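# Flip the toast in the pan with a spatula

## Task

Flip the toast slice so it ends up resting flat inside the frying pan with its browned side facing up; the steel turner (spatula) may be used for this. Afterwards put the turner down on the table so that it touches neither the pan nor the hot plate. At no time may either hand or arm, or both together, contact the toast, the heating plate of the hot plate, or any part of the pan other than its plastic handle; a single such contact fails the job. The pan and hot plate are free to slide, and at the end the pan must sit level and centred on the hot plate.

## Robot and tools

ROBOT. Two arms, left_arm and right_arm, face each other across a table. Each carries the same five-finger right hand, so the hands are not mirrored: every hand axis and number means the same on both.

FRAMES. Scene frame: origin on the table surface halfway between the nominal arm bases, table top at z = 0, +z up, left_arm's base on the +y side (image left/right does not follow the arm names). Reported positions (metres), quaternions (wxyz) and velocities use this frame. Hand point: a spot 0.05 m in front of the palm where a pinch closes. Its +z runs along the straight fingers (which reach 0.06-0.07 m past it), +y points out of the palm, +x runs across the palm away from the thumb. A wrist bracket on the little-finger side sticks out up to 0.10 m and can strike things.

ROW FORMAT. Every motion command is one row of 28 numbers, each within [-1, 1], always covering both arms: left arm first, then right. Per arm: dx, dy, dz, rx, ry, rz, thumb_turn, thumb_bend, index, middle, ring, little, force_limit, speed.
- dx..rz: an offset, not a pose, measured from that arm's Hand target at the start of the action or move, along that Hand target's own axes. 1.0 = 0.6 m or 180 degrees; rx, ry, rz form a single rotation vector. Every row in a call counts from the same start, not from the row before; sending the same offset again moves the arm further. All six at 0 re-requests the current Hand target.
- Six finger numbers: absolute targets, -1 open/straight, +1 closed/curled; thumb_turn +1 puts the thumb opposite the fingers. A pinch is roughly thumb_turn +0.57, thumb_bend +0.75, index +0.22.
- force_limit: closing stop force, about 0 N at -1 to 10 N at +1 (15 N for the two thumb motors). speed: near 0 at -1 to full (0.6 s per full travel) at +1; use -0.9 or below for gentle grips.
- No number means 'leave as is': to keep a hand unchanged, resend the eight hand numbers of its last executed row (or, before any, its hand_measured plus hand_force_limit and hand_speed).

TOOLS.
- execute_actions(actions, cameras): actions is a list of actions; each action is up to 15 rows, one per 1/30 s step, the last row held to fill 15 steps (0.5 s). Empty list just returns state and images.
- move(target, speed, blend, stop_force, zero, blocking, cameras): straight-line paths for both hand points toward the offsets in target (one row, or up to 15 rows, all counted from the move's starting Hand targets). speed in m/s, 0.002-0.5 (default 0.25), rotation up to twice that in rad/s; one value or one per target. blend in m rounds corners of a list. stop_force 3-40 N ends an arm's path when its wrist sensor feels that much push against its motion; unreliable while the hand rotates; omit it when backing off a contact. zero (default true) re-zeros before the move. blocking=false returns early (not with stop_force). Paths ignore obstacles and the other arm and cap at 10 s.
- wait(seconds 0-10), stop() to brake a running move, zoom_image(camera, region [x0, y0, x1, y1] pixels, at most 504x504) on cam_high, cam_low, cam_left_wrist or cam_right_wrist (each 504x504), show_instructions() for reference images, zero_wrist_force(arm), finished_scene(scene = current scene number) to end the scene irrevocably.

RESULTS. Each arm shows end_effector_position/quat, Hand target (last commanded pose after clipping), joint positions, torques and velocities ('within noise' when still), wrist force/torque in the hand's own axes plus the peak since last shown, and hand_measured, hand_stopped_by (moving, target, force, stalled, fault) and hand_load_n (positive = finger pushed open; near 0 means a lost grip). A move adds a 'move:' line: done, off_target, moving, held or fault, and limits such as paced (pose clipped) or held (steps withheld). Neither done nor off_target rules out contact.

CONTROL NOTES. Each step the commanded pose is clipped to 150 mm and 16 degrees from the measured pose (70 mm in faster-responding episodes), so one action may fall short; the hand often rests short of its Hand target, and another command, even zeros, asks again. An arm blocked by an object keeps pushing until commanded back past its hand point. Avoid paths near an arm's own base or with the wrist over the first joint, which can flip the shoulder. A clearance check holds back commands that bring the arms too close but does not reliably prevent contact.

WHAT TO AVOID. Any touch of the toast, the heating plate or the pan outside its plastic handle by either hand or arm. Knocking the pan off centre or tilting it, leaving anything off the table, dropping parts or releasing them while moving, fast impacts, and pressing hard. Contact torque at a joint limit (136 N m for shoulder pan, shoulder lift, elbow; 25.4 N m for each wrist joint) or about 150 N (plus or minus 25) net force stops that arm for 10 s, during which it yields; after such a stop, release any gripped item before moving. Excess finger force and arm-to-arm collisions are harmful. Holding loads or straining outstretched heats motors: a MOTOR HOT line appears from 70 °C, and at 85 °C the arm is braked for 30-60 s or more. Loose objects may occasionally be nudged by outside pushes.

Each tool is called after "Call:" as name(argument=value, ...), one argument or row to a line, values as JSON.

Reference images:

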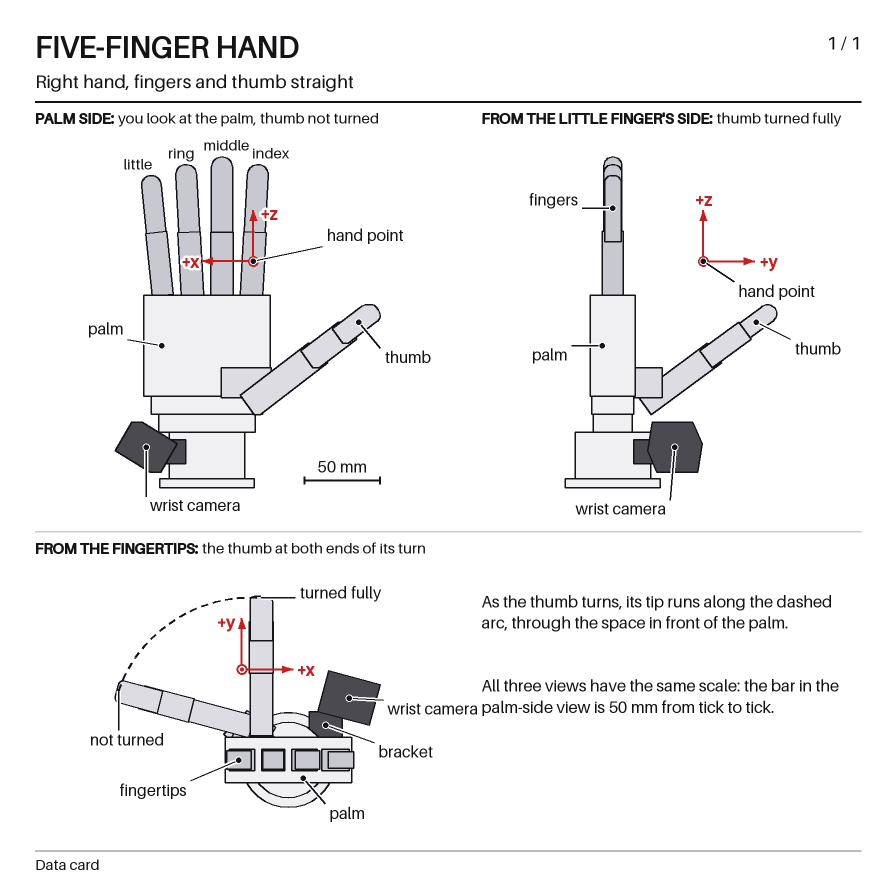

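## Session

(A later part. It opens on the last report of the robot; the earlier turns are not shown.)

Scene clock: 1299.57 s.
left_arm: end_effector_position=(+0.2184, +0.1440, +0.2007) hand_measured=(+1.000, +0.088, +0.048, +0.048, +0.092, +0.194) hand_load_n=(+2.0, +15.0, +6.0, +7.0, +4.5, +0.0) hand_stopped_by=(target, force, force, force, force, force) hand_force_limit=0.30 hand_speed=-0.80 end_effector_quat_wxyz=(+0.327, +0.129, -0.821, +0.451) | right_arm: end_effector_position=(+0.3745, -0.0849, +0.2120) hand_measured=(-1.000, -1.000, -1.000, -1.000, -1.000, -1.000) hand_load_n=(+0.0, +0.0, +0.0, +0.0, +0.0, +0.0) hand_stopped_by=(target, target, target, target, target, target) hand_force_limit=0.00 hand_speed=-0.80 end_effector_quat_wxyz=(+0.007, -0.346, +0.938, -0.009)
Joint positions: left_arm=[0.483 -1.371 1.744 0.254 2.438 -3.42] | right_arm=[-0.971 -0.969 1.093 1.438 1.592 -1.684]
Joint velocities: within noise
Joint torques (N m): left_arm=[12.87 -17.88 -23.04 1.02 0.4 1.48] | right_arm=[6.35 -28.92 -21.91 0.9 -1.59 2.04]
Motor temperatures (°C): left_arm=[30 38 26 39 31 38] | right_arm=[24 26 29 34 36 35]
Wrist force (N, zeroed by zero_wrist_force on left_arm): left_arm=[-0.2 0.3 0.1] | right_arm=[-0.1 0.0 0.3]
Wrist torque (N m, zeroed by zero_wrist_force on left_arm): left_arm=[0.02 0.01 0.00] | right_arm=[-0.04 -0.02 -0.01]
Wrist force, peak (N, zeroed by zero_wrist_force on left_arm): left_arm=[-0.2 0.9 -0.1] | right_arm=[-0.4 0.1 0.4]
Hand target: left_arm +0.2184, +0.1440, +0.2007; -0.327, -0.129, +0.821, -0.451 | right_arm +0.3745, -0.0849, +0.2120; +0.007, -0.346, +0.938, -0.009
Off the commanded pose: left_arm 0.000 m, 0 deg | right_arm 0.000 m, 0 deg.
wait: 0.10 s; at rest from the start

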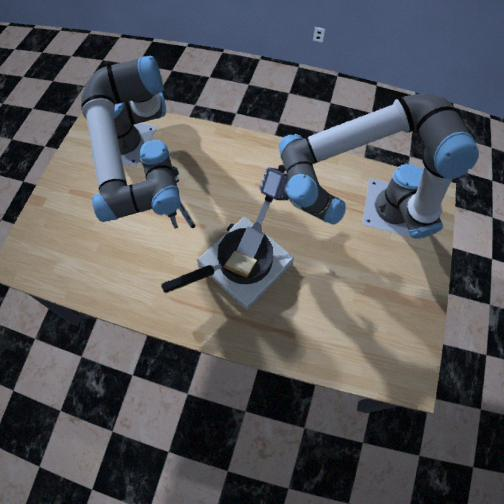

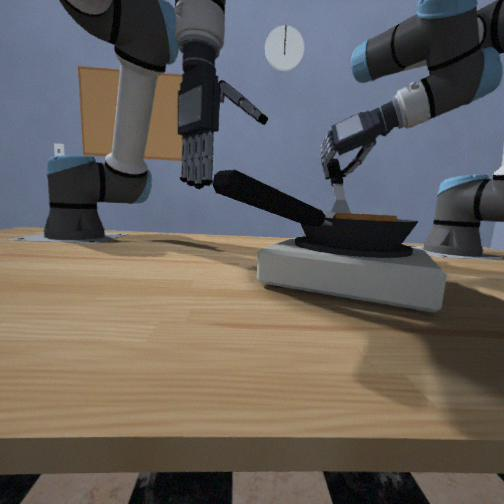

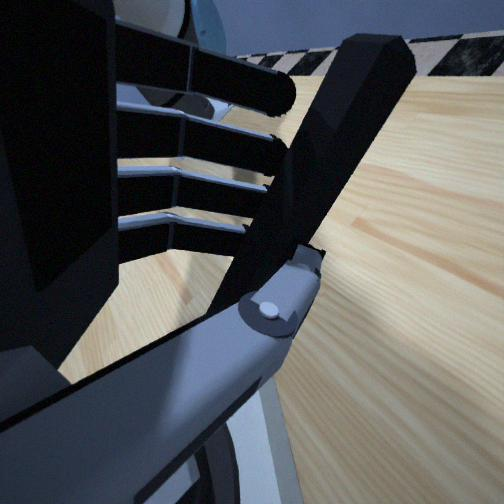

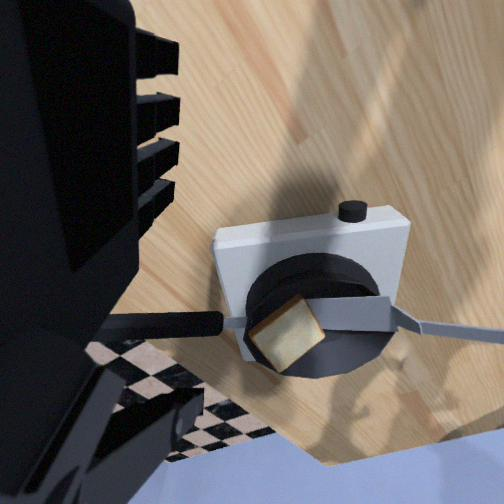

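Call:
move(
  target=[-0.0163,0.0164,0.0095,0,0,0,1,0.7,0.6,0.6,0.6,0.6,0.3,-0.8,0,0,0,0,0,0,-1,-1,-1,-1,-1,-1,0,-0.8],
  speed=0.01,
  stop_force=2.5,
)

Call:
zoom_image(
  camera="cam_high",
  region=[190, 180, 300, 290],
)

Call:
zoom_image(
  camera="cam_right_wrist",
  region=[235, 270, 415, 400],
)

stop_force must be a number from 3 to 40 (N); nothing of the call was run

Scaled by 4.582.

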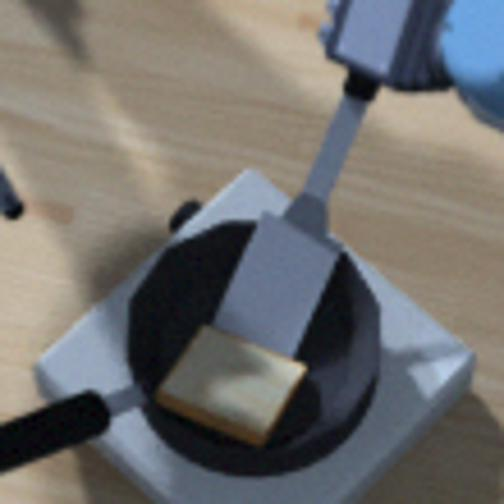

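Scaled by 2.800.

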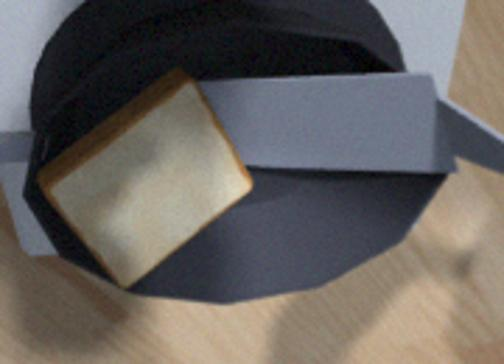

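Call:
move(
  target=[-0.0163,0.0164,0.0095,0,0,0,1,0.7,0.6,0.6,0.6,0.6,0.3,-0.8,0,0,0,0,0,0,-1,-1,-1,-1,-1,-1,0,-0.8],
  speed=0.01,
  stop_force=3,
)

Call:
zoom_image(
  camera="cam_high",
  region=[190, 180, 300, 290],
)

Call:
zoom_image(
  camera="cam_right_wrist",
  region=[235, 270, 415, 400],
)

Scene clock: 1336.93 s.
left_arm: end_effector_position=(+0.2184, +0.1440, +0.1857) hand_measured=(+1.000, +0.088, +0.048, +0.048, +0.092, +0.194) hand_load_n=(+0.5, +14.0, +4.5, +8.0, +2.0, +0.5) hand_stopped_by=(target, force, force, force, force, force) hand_force_limit=0.30 hand_speed=-0.80 end_effector_quat_wxyz=(+0.327, +0.129, -0.821, +0.451) | right_arm: end_effector_position=(+0.3745, -0.0849, +0.2120) hand_measured=(-1.000, -1.000, -1.000, -1.000, -1.000, -1.000) hand_load_n=(+0.0, +0.0, +0.0, +0.0, +0.0, -0.5) hand_stopped_by=(target, target, target, target, target, target) hand_force_limit=0.00 hand_speed=-0.80 end_effector_quat_wxyz=(+0.007, -0.346, +0.938, -0.009)
Joint positions: left_arm=[0.483 -1.357 1.768 0.216 2.438 -3.42] | right_arm=[-0.971 -0.969 1.093 1.438 1.592 -1.684]
Joint velocities: within noise
Joint torques (N m): left_arm=[-3.66 -34.37 -26.09 2.09 -0.81 -2.06] | right_arm=[6.38 -29.3 -17.63 1.79 -1.63 2.06]
Motor temperatures (°C): left_arm=[30 38 26 39 31 38] | right_arm=[24 26 29 34 36 35]
Wrist force (N, zeroed by zero_wrist_force on left_arm): left_arm=[0.2 -0.3 -0.9] | right_arm=[0.1 0.0 0.4]
Wrist torque (N m, zeroed by zero_wrist_force on left_arm): left_arm=[0.11 0.02 0.10] | right_arm=[-0.04 -0.06 0.00]
Wrist force, peak (N, zeroed by zero_wrist_force on left_arm): left_arm=[0.9 -1.1 -0.5] | right_arm=[0.0 0.4 0.5]
Hand target: left_arm +0.2184, +0.1440, +0.1857; -0.327, -0.129, +0.821, -0.451 | right_arm +0.3745, -0.0849, +0.2120; +0.007, -0.346, +0.938, -0.009
Off the commanded pose: left_arm 0.000 m, 0 deg | right_arm 0.000 m, 0 deg.
move: done

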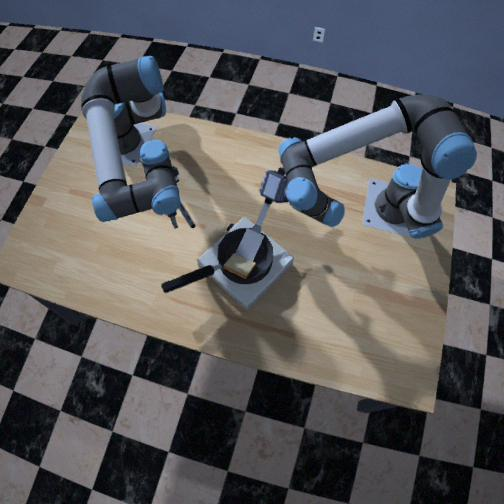

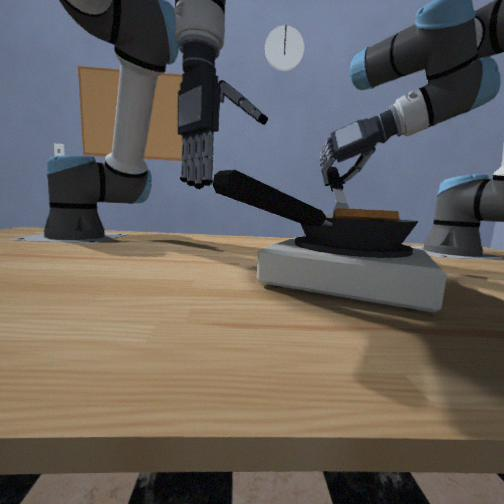

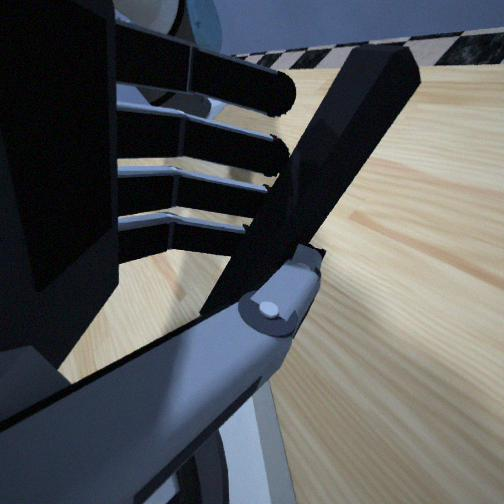

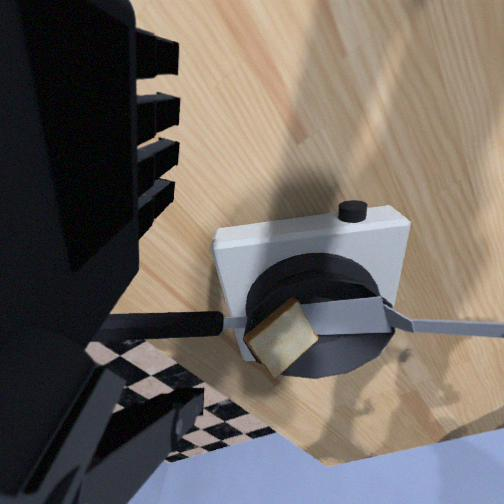

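Scaled by 4.582.

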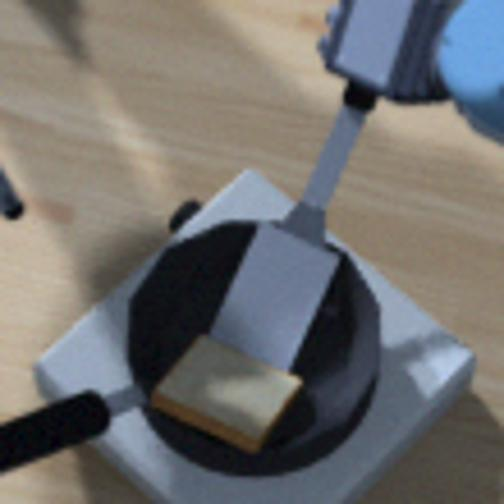

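Scaled by 2.800.

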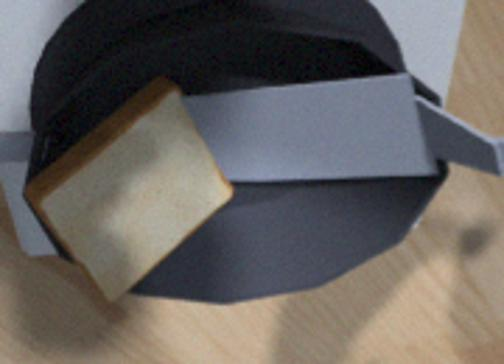

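Call:
move(
  target=[0.004,-0.0788,-0.0415,0,0.0417,-0.0722,1,0.7,0.6,0.6,0.6,0.6,0.3,-0.8,0,0,0,0,0,0,-1,-1,-1,-1,-1,-1,0,-0.8],
  speed=0.05,
)

Call:
zoom_image(
  camera="cam_high",
  region=[190, 180, 300, 290],
)

Call:
zoom_image(
  camera="cam_right_wrist",
  region=[235, 270, 415, 400],
)

Call:
zoom_image(
  camera="cam_low",
  region=[280, 120, 440, 280],
)

Scene clock: 1425.63 s.
left_arm: end_effector_position=(+0.2511, +0.1383, +0.2277) hand_measured=(+1.000, +0.088, +0.048, +0.048, +0.092, +0.194) hand_load_n=(-0.5, +13.0, +4.5, +8.5, +3.0, +0.0) hand_stopped_by=(target, force, force, force, force, force) hand_force_limit=0.30 hand_speed=-0.80 end_effector_quat_wxyz=(+0.429, +0.192, -0.777, +0.418) end_effector_velocity=(+0.000, +0.000, -0.001) end_effector_angular_velocity=(-0.002, -0.010, +0.001) | right_arm: end_effector_position=(+0.3745, -0.0849, +0.2120) hand_measured=(-1.000, -1.000, -1.000, -1.000, -1.000, -1.000) hand_load_n=(+0.0, +0.0, +0.0, +0.0, +0.0, +0.0) hand_stopped_by=(target, target, target, target, target, target) hand_force_limit=0.00 hand_speed=-0.80 end_effector_quat_wxyz=(+0.007, -0.346, +0.938, -0.009)
Joint positions: left_arm=[0.61 -1.224 1.563 0.32 2.662 -3.579] | right_arm=[-0.971 -0.969 1.093 1.438 1.592 -1.684]
Joint velocities: left_arm=[-0.002 -0.003 0.004 -0.002 -0.007 0.007] | right_arm=[within noise]
Joint torques (N m): left_arm=[-14.16 -42.86 -14.94 -0.45 -1.08 1.76] | right_arm=[6.45 -28.72 -13.45 2.74 -1.42 2.1]
Motor temperatures (°C): left_arm=[29 38 25 38 31 38] | right_arm=[24 26 29 34 36 34]
Wrist force (N, zeroed by zero_wrist_force on left_arm): left_arm=[0.4 -0.1 0.0] | right_arm=[0.2 0.0 0.4]
Wrist torque (N m, zeroed by zero_wrist_force on left_arm): left_arm=[-0.03 -0.11 0.10] | right_arm=[-0.04 -0.07 0.01]
Wrist force, peak (N, zeroed by zero_wrist_force on left_arm): left_arm=[-0.8 1.0 0.2] | right_arm=[-0.1 0.1 0.8]
Hand target: left_arm +0.2510, +0.1382, +0.2277; -0.429, -0.191, +0.778, -0.418 | right_arm +0.3745, -0.0849, +0.2120; +0.007, -0.346, +0.938, -0.009
Off the commanded pose: left_arm 0.000 m, 0 deg | right_arm 0.000 m, 0 deg.
move: done

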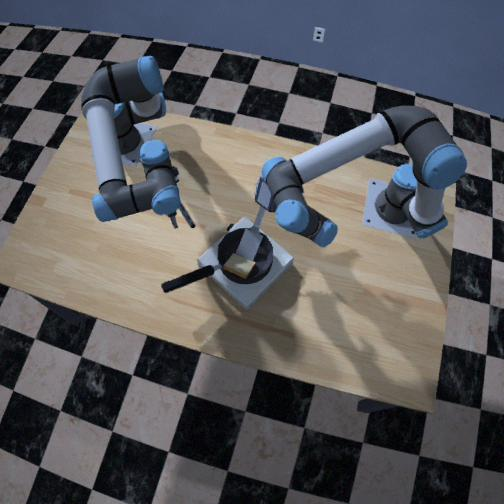

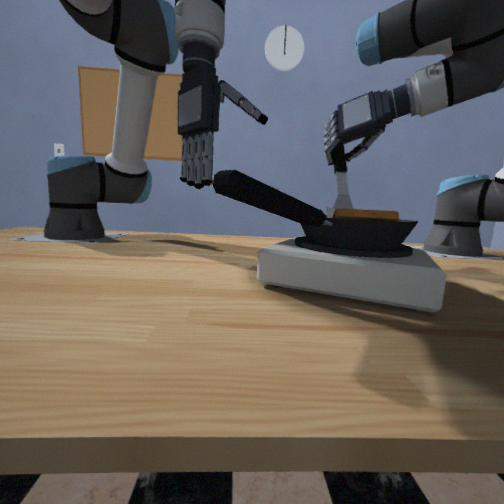

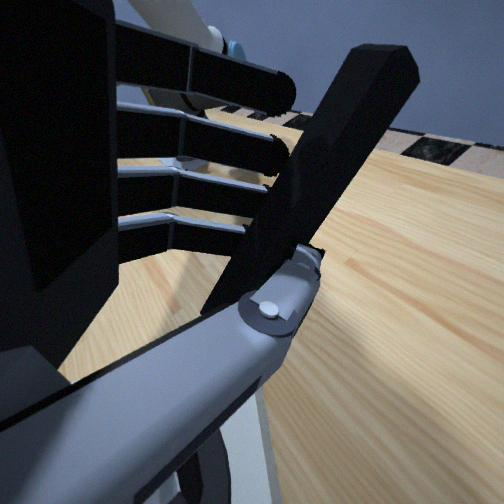

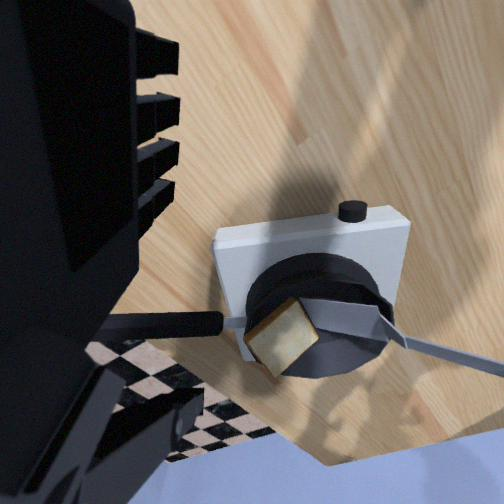

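Scaled by 4.582.

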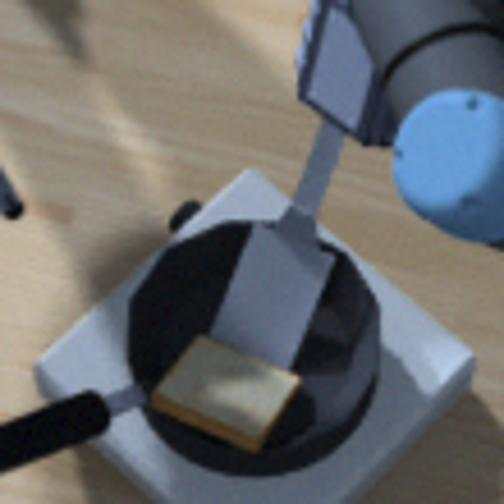

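Scaled by 2.800.

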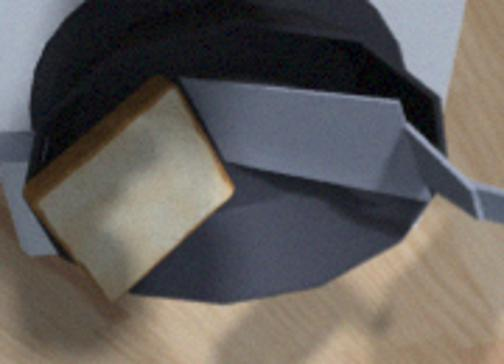

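Scaled by 3.150.

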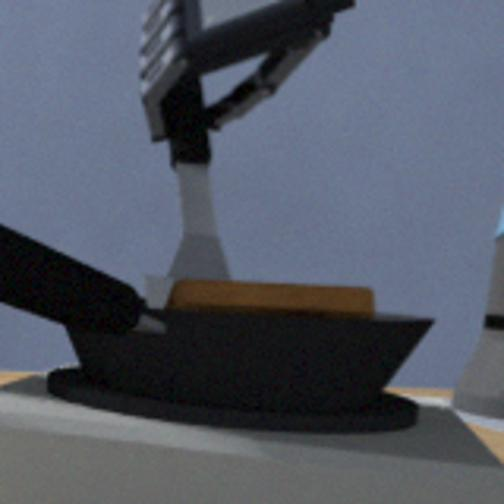

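Call:
move(
  target=[-0.0233,-0.0311,-0.0149,0,0,0,1,0.7,0.6,0.6,0.6,0.6,0.3,-0.8,0,0,0,0,0,0,-1,-1,-1,-1,-1,-1,0,-0.8],
  speed=0.02,
  stop_force=6,
)

Call:
zoom_image(
  camera="cam_high",
  region=[190, 180, 300, 290],
)

Call:
zoom_image(
  camera="cam_right_wrist",
  region=[235, 270, 415, 400],
)

Call:
zoom_image(
  camera="cam_low",
  region=[280, 120, 440, 280],
)

Scene clock: 1442.70 s.
left_arm: end_effector_position=(+0.2756, +0.1339, +0.2277) hand_measured=(+1.000, +0.088, +0.048, +0.048, +0.092, +0.194) hand_load_n=(-0.5, +13.5, +4.0, +8.5, +3.0, +0.5) hand_stopped_by=(target, force, force, force, force, force) hand_force_limit=0.30 hand_speed=-0.80 end_effector_quat_wxyz=(+0.429, +0.191, -0.778, +0.418) | right_arm: end_effector_position=(+0.3745, -0.0849, +0.2120) hand_measured=(-1.000, -1.000, -1.000, -1.000, -1.000, -1.000) hand_load_n=(+0.0, +0.0, +0.0, +0.0, +0.0, +0.0) hand_stopped_by=(target, target, target, target, target, target) hand_force_limit=0.00 hand_speed=-0.80 end_effector_quat_wxyz=(+0.007, -0.346, +0.938, -0.009)
Joint positions: left_arm=[0.646 -1.163 1.483 0.384 2.69 -3.527] | right_arm=[-0.971 -0.969 1.093 1.438 1.592 -1.684]
Joint velocities: within noise
Joint torques (N m): left_arm=[-13.59 -44.54 -13.89 -0.62 -0.6 -2.02] | right_arm=[6.05 -28.75 -10.22 3.71 -1.34 2.03]
Motor temperatures (°C): left_arm=[29 38 25 38 31 38] | right_arm=[24 26 28 34 36 34]
Wrist force (N, zeroed by zero_wrist_force on left_arm): left_arm=[-0.6 -0.1 -0.3] | right_arm=[0.2 0.2 0.3]
Wrist torque (N m, zeroed by zero_wrist_force on left_arm): left_arm=[0.04 -0.12 0.09] | right_arm=[-0.02 -0.07 0.02]
Wrist force, peak (N, zeroed by zero_wrist_force on left_arm): left_arm=[-1.1 0.2 -0.4] | right_arm=[0.0 0.2 0.6]
Hand target: left_arm +0.2756, +0.1339, +0.2277; -0.429, -0.191, +0.778, -0.418 | right_arm +0.3745, -0.0849, +0.2120; +0.007, -0.346, +0.938, -0.009
Off the commanded pose: left_arm 0.000 m, 0 deg | right_arm 0.000 m, 0 deg.
move: done

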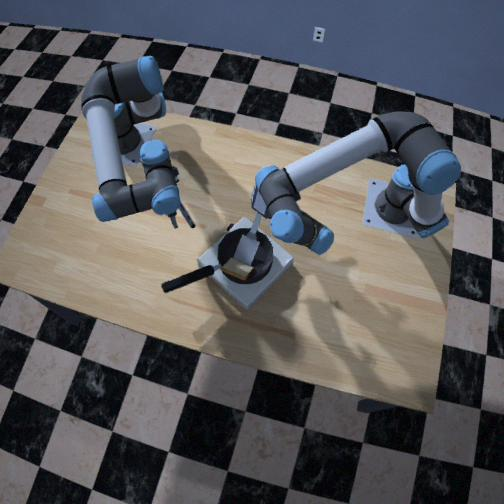

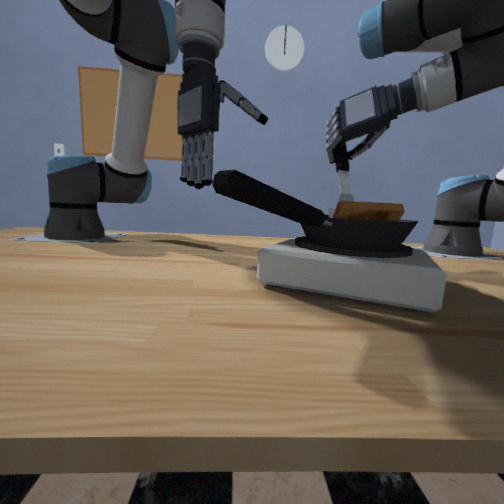

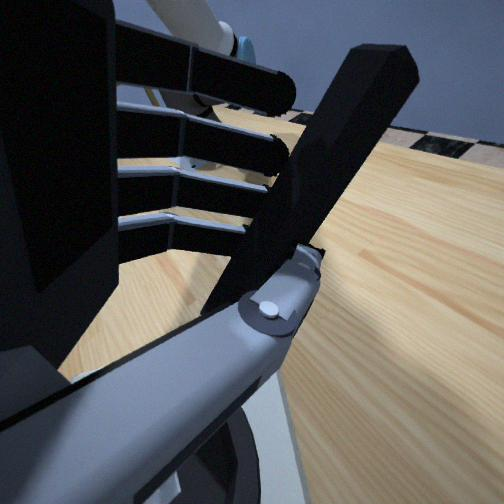

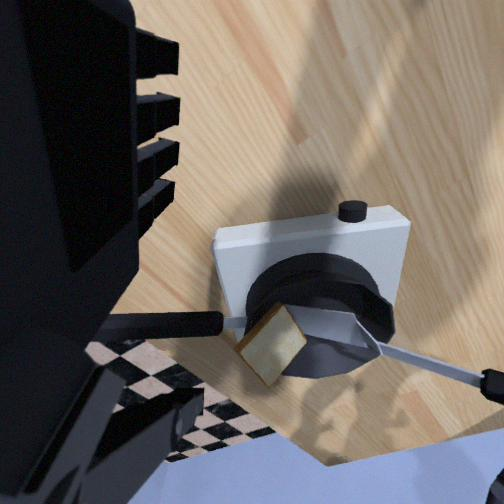

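Scaled by 4.582.

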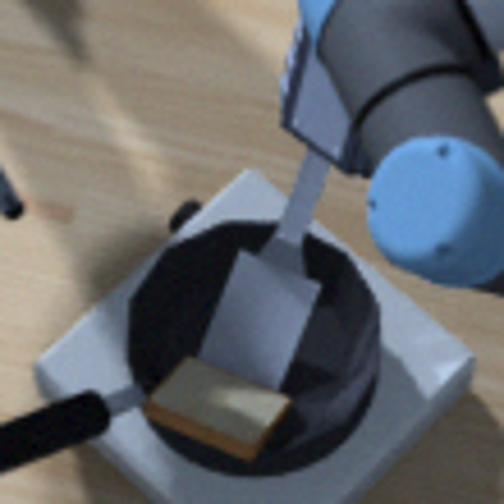

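Scaled by 2.800.

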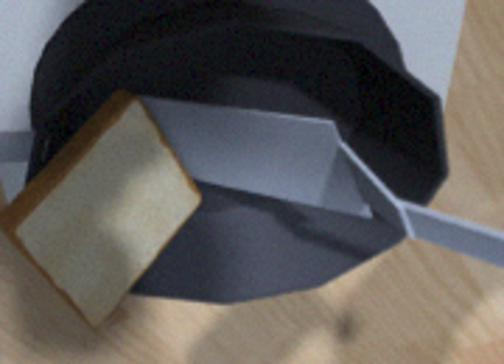

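Scaled by 3.150.

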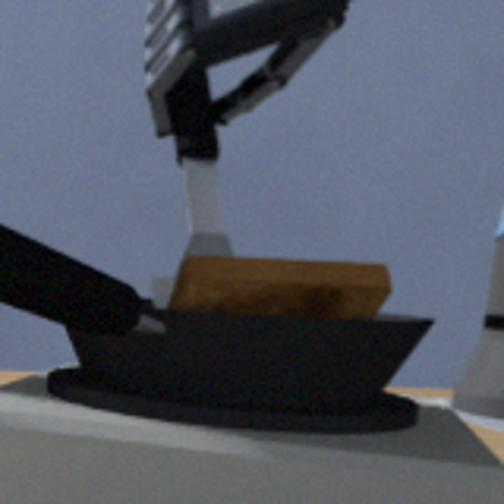

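Call:
move(
  target=[-0.0186,-0.0249,-0.0119,0,0,0,1,0.7,0.6,0.6,0.6,0.6,0.3,-0.8,0,0,0,0,0,0,-1,-1,-1,-1,-1,-1,0,-0.8],
  speed=0.02,
  stop_force=6,
)

Call:
zoom_image(
  camera="cam_high",
  region=[190, 180, 300, 290],
)

Call:
zoom_image(
  camera="cam_right_wrist",
  region=[235, 270, 415, 400],
)

Call:
zoom_image(
  camera="cam_low",
  region=[280, 120, 440, 280],
)

Scene clock: 1451.87 s.
left_arm: end_effector_position=(+0.2952, +0.1304, +0.2278) hand_measured=(+1.000, +0.088, +0.048, +0.048, +0.092, +0.194) hand_load_n=(-0.5, +13.5, +4.5, +8.5, +3.0, +0.0) hand_stopped_by=(target, force, force, force, force, force) hand_force_limit=0.30 hand_speed=-0.80 end_effector_quat_wxyz=(+0.429, +0.191, -0.778, +0.418) | right_arm: end_effector_position=(+0.3745, -0.0849, +0.2120) hand_measured=(-1.000, -1.000, -1.000, -1.000, -1.000, -1.000) hand_load_n=(+0.0, +0.0, +0.0, +0.0, +0.0, +0.0) hand_stopped_by=(target, target, target, target, target, target) hand_force_limit=0.00 hand_speed=-0.80 end_effector_quat_wxyz=(+0.007, -0.346, +0.938, -0.009)
Joint positions: left_arm=[0.673 -1.112 1.415 0.44 2.711 -3.485] | right_arm=[-0.971 -0.969 1.093 1.438 1.592 -1.684]
Joint velocities: within noise
Joint torques (N m): left_arm=[-14.49 -47.15 -13.55 -0.6 -0.6 -1.99] | right_arm=[6.17 -28.49 -10.6 4.46 -1.23 2.13]
Motor temperatures (°C): left_arm=[29 38 25 38 31 38] | right_arm=[24 26 28 34 36 34]
Wrist force (N, zeroed by zero_wrist_force on left_arm): left_arm=[-0.7 0.0 -0.5] | right_arm=[-0.2 0.4 0.1]
Wrist torque (N m, zeroed by zero_wrist_force on left_arm): left_arm=[0.03 -0.11 0.07] | right_arm=[0.03 0.00 0.00]
Wrist force, peak (N, zeroed by zero_wrist_force on left_arm): left_arm=[-1.2 0.1 -0.4] | right_arm=[-0.1 0.1 0.6]
Hand target: left_arm +0.2952, +0.1304, +0.2278; -0.429, -0.191, +0.778, -0.418 | right_arm +0.3745, -0.0849, +0.2120; +0.007, -0.346, +0.938, -0.009
Off the commanded pose: left_arm 0.000 m, 0 deg | right_arm 0.000 m, 0 deg.
move: done

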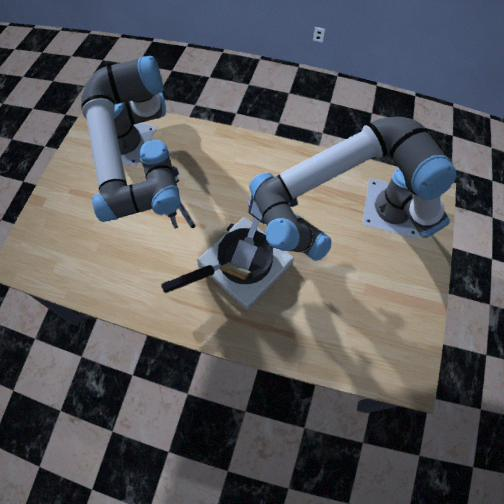

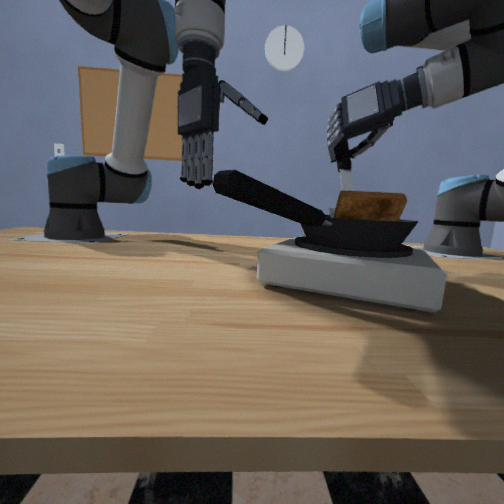

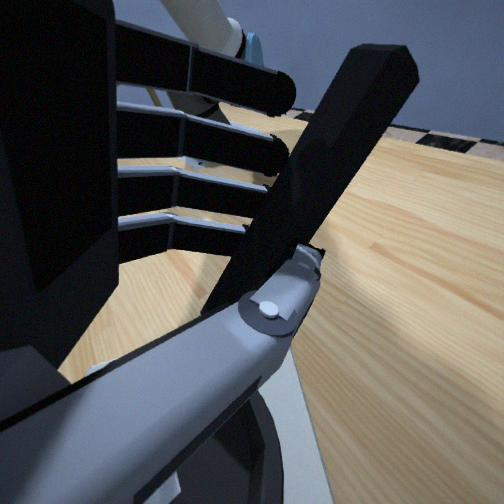

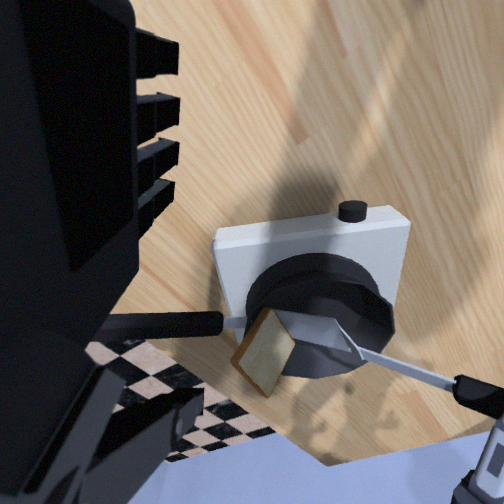

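Scaled by 4.582.

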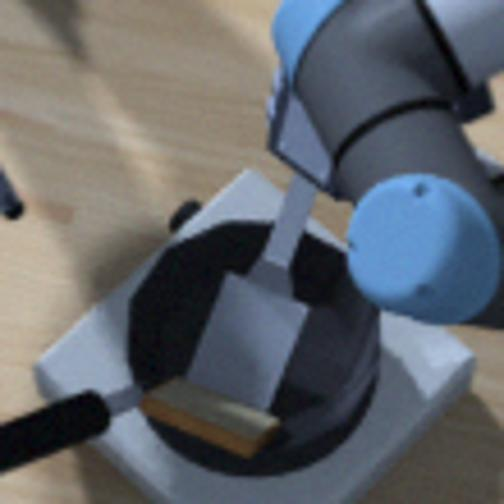

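Scaled by 2.800.

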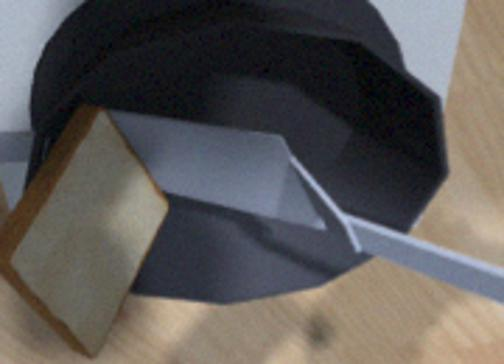

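Scaled by 3.150.

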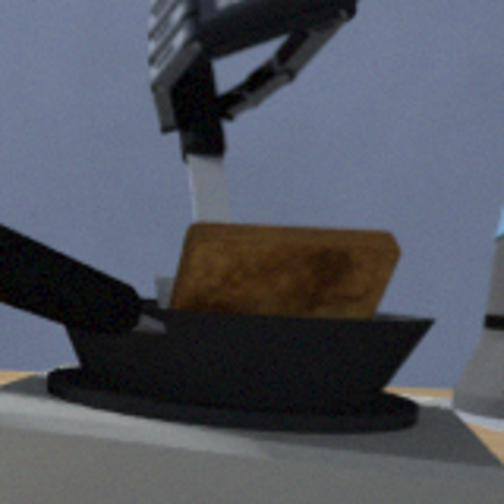

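Call:
move(
  target=[0.0186,0.0249,0.0119,0,0,0,1,0.7,0.6,0.6,0.6,0.6,0.3,-0.8,0,0,0,0,0,0,-1,-1,-1,-1,-1,-1,0,-0.8],
  speed=0.02,
)

Call:
zoom_image(
  camera="cam_high",
  region=[190, 180, 300, 290],
)

Call:
zoom_image(
  camera="cam_right_wrist",
  region=[235, 270, 415, 400],
)

Call:
zoom_image(
  camera="cam_low",
  region=[280, 120, 440, 280],
)

Scene clock: 1470.03 s.
left_arm: end_effector_position=(+0.2754, +0.1339, +0.2278) hand_measured=(+1.000, +0.088, +0.048, +0.048, +0.092, +0.194) hand_load_n=(+0.5, +13.0, +4.5, +8.5, +3.0, +0.0) hand_stopped_by=(target, force, force, force, force, force) hand_force_limit=0.30 hand_speed=-0.80 end_effector_quat_wxyz=(+0.429, +0.191, -0.778, +0.418) end_effector_velocity=(+0.000, -0.001, +0.000) end_effector_angular_velocity=(+0.002, +0.001, -0.001) | right_arm: end_effector_position=(+0.3745, -0.0849, +0.2120) hand_measured=(-1.000, -1.000, -1.000, -1.000, -1.000, -1.000) hand_load_n=(+0.5, +0.0, +0.0, +0.0, +0.0, +0.0) hand_stopped_by=(target, target, target, target, target, target) hand_force_limit=0.00 hand_speed=-0.80 end_effector_quat_wxyz=(+0.007, -0.346, +0.938, -0.009)
Joint positions: left_arm=[0.646 -1.163 1.483 0.384 2.69 -3.528] | right_arm=[-0.971 -0.969 1.093 1.438 1.592 -1.684]
Joint velocities: left_arm=[0 0.004 -0.004 0.005 0 0.002] | right_arm=[within noise]
Joint torques (N m): left_arm=[11.04 -24.4 -26.51 2.98 1.86 1.47] | right_arm=[6.33 -28.45 -10.4 4.44 -1.26 2.08]
Motor temperatures (°C): left_arm=[29 38 25 38 31 38] | right_arm=[24 26 28 34 36 34]
Wrist force (N, zeroed by zero_wrist_force on left_arm): left_arm=[-0.1 -0.1 -0.4] | right_arm=[-0.1 0.5 0.4]
Wrist torque (N m, zeroed by zero_wrist_force on left_arm): left_arm=[0.01 -0.11 0.11] | right_arm=[0.03 -0.02 0.00]
Wrist force, peak (N, zeroed by zero_wrist_force on left_arm): left_arm=[-1.2 0.0 -0.3] | right_arm=[-0.1 0.5 0.4]
Hand target: left_arm +0.2756, +0.1339, +0.2277; -0.429, -0.191, +0.778, -0.418 | right_arm +0.3745, -0.0849, +0.2120; +0.007, -0.346, +0.938, -0.009
Off the commanded pose: left_arm 0.000 m, 0 deg | right_arm 0.000 m, 0 deg.
move: done

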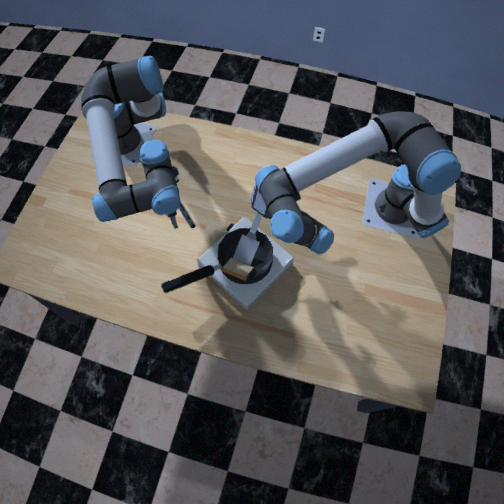

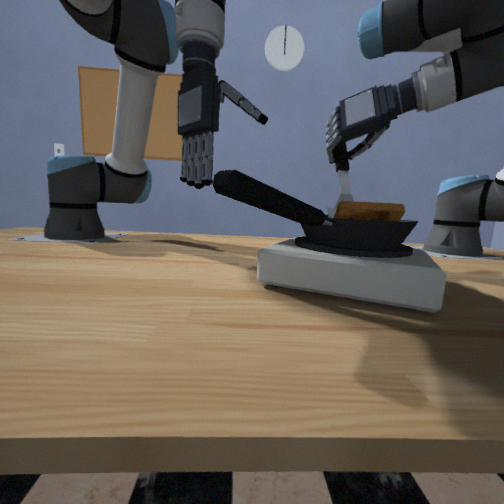

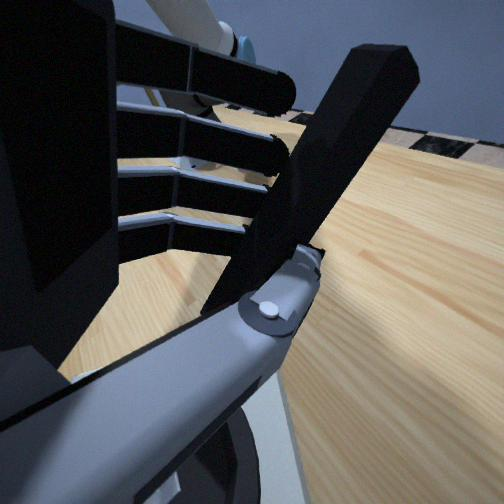

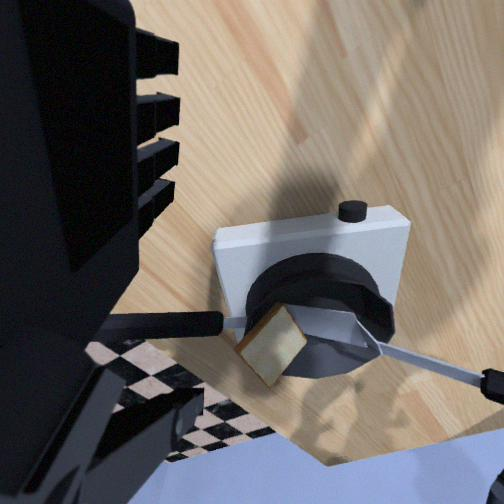

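Scaled by 4.582.

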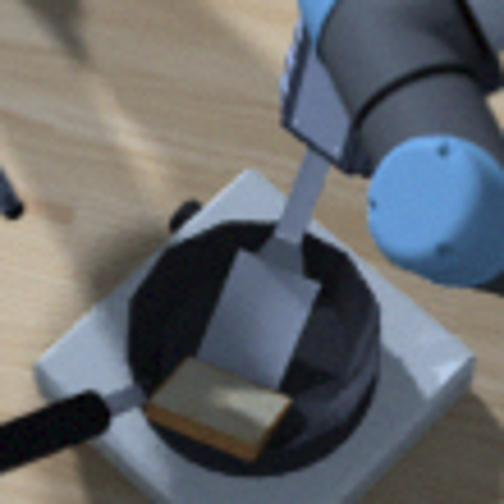

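Scaled by 2.800.

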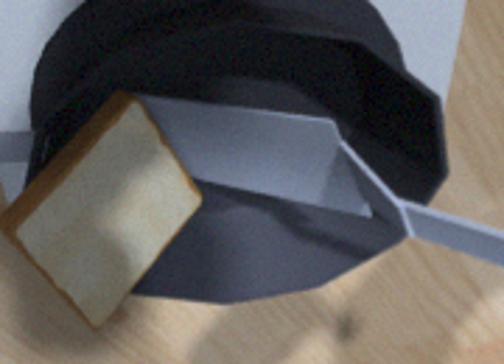

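Scaled by 3.150.

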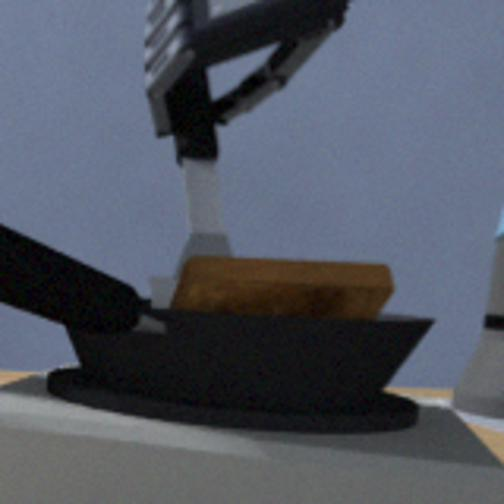

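Call:
zoom_image(
  camera="cam_right_wrist",
  region=[225, 290, 325, 390],
)

Call:
zoom_image(
  camera="cam_high",
  region=[215, 225, 265, 285],
)

Scaled by 5.040.

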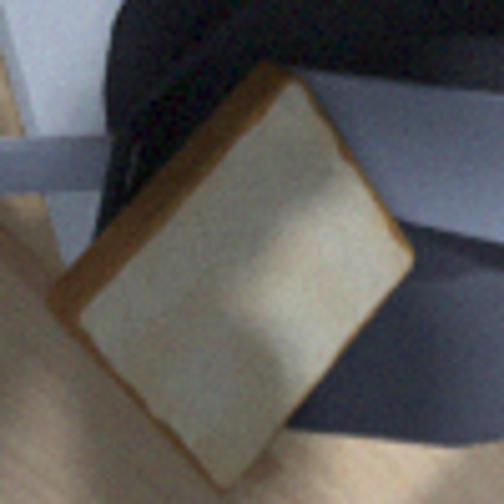

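Scaled by 8.400.

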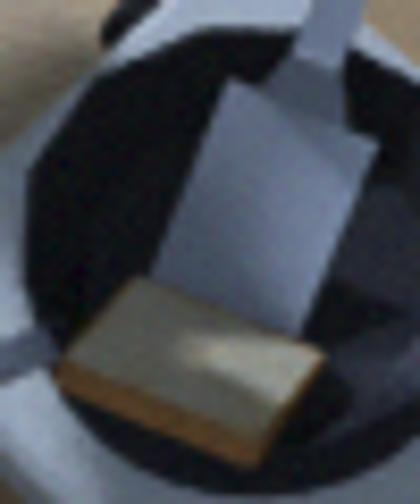

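Call:
move(
  target=[0.0186,0.0249,0.0119,0,0,0,1,0.7,0.6,0.6,0.6,0.6,0.3,-0.8,0,0,0,0,0,0,-1,-1,-1,-1,-1,-1,0,-0.8],
  speed=0.02,
  cameras=["cam_high","cam_right_wrist"],
)

Call:
zoom_image(
  camera="cam_high",
  region=[215, 225, 265, 285],
)

Call:
zoom_image(
  camera="cam_right_wrist",
  region=[235, 270, 415, 400],
)

Scene clock: 1513.77 s.
left_arm: end_effector_position=(+0.2558, +0.1373, +0.2277) hand_measured=(+1.000, +0.088, +0.048, +0.048, +0.092, +0.194) hand_load_n=(+0.0, +13.0, +5.0, +8.5, +3.0, +0.0) hand_stopped_by=(target, force, force, force, force, force) hand_force_limit=0.30 hand_speed=-0.80 end_effector_quat_wxyz=(+0.429, +0.191, -0.778, +0.418) | right_arm: end_effector_position=(+0.3745, -0.0849, +0.2120) hand_measured=(-1.000, -1.000, -1.000, -1.000, -1.000, -1.000) hand_load_n=(+0.0, +0.0, +0.0, +0.0, +0.0, +0.0) hand_stopped_by=(target, target, target, target, target, target) hand_force_limit=0.00 hand_speed=-0.80 end_effector_quat_wxyz=(+0.007, -0.346, +0.938, -0.009)
Joint positions: left_arm=[0.617 -1.212 1.548 0.332 2.668 -3.569] | right_arm=[-0.971 -0.969 1.093 1.438 1.592 -1.684]
Joint velocities: within noise
Joint torques (N m): left_arm=[11.11 -22.55 -28.26 2.79 2.4 1.54] | right_arm=[6.53 -28.55 -10.78 4.38 -1.07 2.1]
Motor temperatures (°C): left_arm=[29 38 25 38 31 37] | right_arm=[24 26 28 34 35 34]
Wrist force (N, zeroed by zero_wrist_force on left_arm): left_arm=[0.1 -0.4 -0.2] | right_arm=[0.0 -0.1 0.2]
Wrist torque (N m, zeroed by zero_wrist_force on left_arm): left_arm=[-0.01 -0.11 0.10] | right_arm=[-0.04 -0.03 -0.01]
Wrist force, peak (N, zeroed by zero_wrist_force on left_arm): left_arm=[1.2 -0.1 0.2] | right_arm=[0.0 -0.3 0.5]
Hand target: left_arm +0.2559, +0.1374, +0.2277; -0.429, -0.191, +0.778, -0.418 | right_arm +0.3745, -0.0849, +0.2120; +0.007, -0.346, +0.938, -0.009
Off the commanded pose: left_arm 0.000 m, 0 deg | right_arm 0.000 m, 0 deg.
move: done
Images, in order (width x height): cam_high 504x504, cam_right_wrist 504x504.

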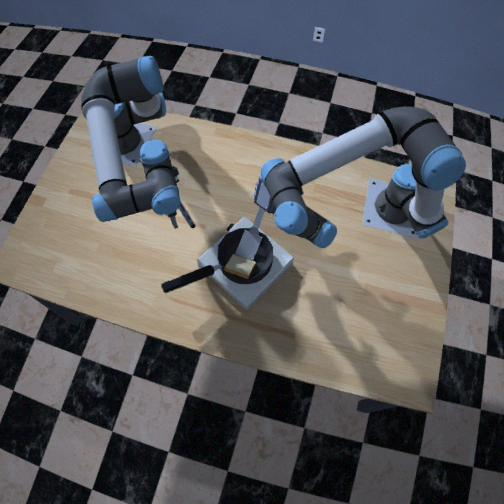

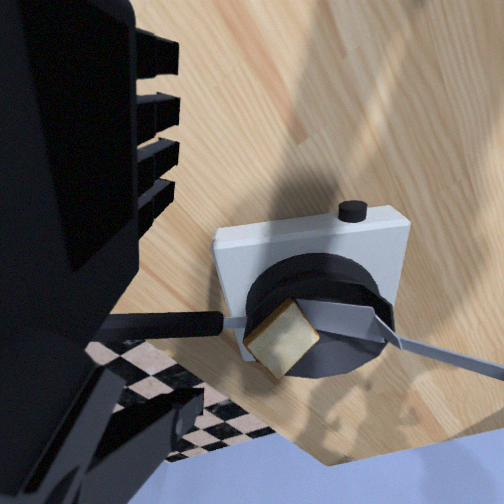

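Scaled by 8.400.

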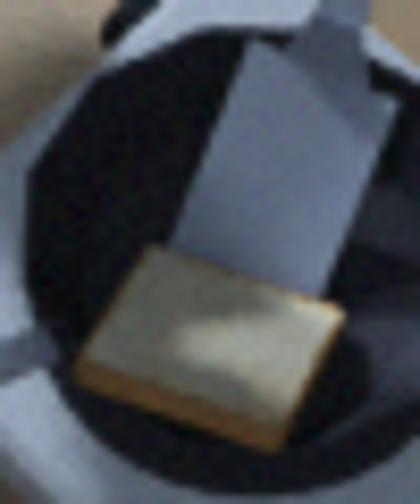

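Scaled by 2.800.

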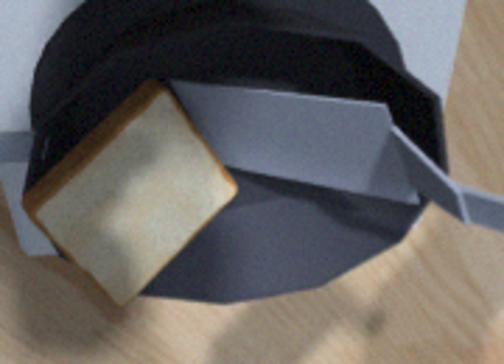

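Call:
move(
  target=[0.0207,-0.0121,-0.0070,0,0,0,1,0.7,0.6,0.6,0.6,0.6,0.3,-0.8,0,0,0,0,0,0,-1,-1,-1,-1,-1,-1,0,-0.8],
  speed=0.02,
  cameras=["cam_high","cam_right_wrist"],
)

Call:
zoom_image(
  camera="cam_high",
  region=[215, 225, 265, 285],
)

Call:
zoom_image(
  camera="cam_right_wrist",
  region=[235, 270, 415, 400],
)

Scene clock: 1526.00 s.
left_arm: end_effector_position=(+0.2559, +0.1374, +0.2429) hand_measured=(+1.000, +0.088, +0.048, +0.048, +0.092, +0.194) hand_load_n=(+1.5, +13.5, +5.5, +7.5, +1.5, +0.0) hand_stopped_by=(target, force, force, force, force, force) hand_force_limit=0.30 hand_speed=-0.80 end_effector_quat_wxyz=(+0.429, +0.191, -0.778, +0.418) | right_arm: end_effector_position=(+0.3745, -0.0849, +0.2120) hand_measured=(-1.000, -1.000, -1.000, -1.000, -1.000, -1.000) hand_load_n=(+0.0, +0.0, +0.0, +0.0, +0.0, +0.0) hand_stopped_by=(target, target, target, target, target, target) hand_force_limit=0.00 hand_speed=-0.80 end_effector_quat_wxyz=(+0.007, -0.346, +0.938, -0.009)
Joint positions: left_arm=[0.617 -1.223 1.522 0.368 2.668 -3.569] | right_arm=[-0.971 -0.969 1.093 1.438 1.592 -1.684]
Joint velocities: within noise
Joint torques (N m): left_arm=[-9.64 -28.12 -14.5 -1.09 -0.65 -0.1] | right_arm=[6.19 -28.25 -10.53 4.5 -0.99 2]
Motor temperatures (°C): left_arm=[29 38 25 38 31 37] | right_arm=[24 26 28 34 35 34]
Wrist force (N, zeroed by zero_wrist_force on left_arm): left_arm=[-0.6 0.1 -0.2] | right_arm=[0.2 0.0 0.2]
Wrist torque (N m, zeroed by zero_wrist_force on left_arm): left_arm=[0.02 -0.04 -0.02] | right_arm=[-0.02 -0.05 0.00]
Wrist force, peak (N, zeroed by zero_wrist_force on left_arm): left_arm=[-1.8 0.4 -0.2] | right_arm=[-0.2 0.0 0.6]
Hand target: left_arm +0.2558, +0.1374, +0.2427; -0.429, -0.191, +0.778, -0.418 | right_arm +0.3745, -0.0849, +0.2120; +0.007, -0.346, +0.938, -0.009
Off the commanded pose: left_arm 0.000 m, 0 deg | right_arm 0.000 m, 0 deg.
move: done
Images, in order (width x height): cam_high 504x504, cam_right_wrist 504x504.

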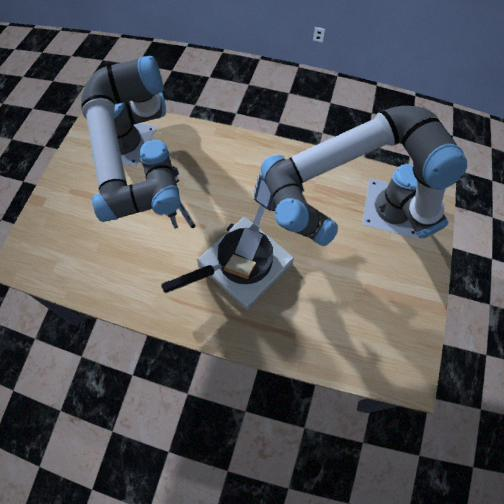

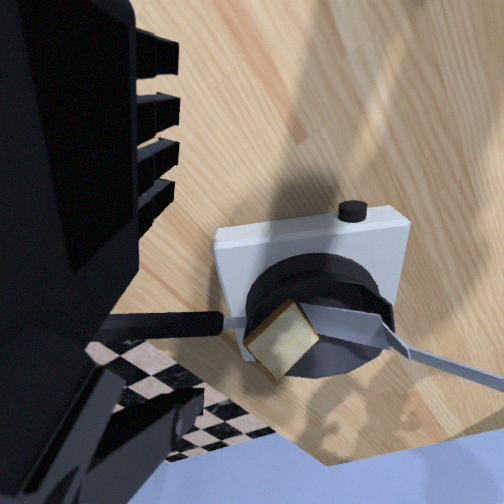

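Scaled by 8.400.

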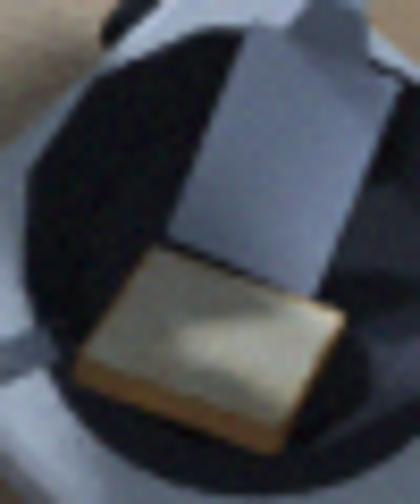

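Scaled by 2.800.

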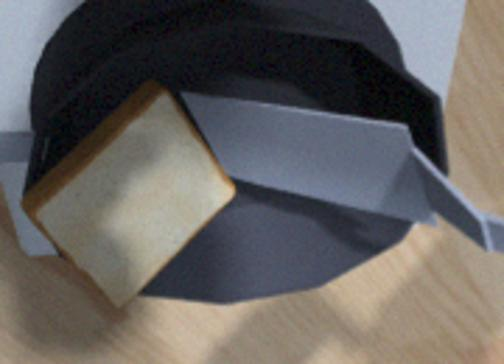

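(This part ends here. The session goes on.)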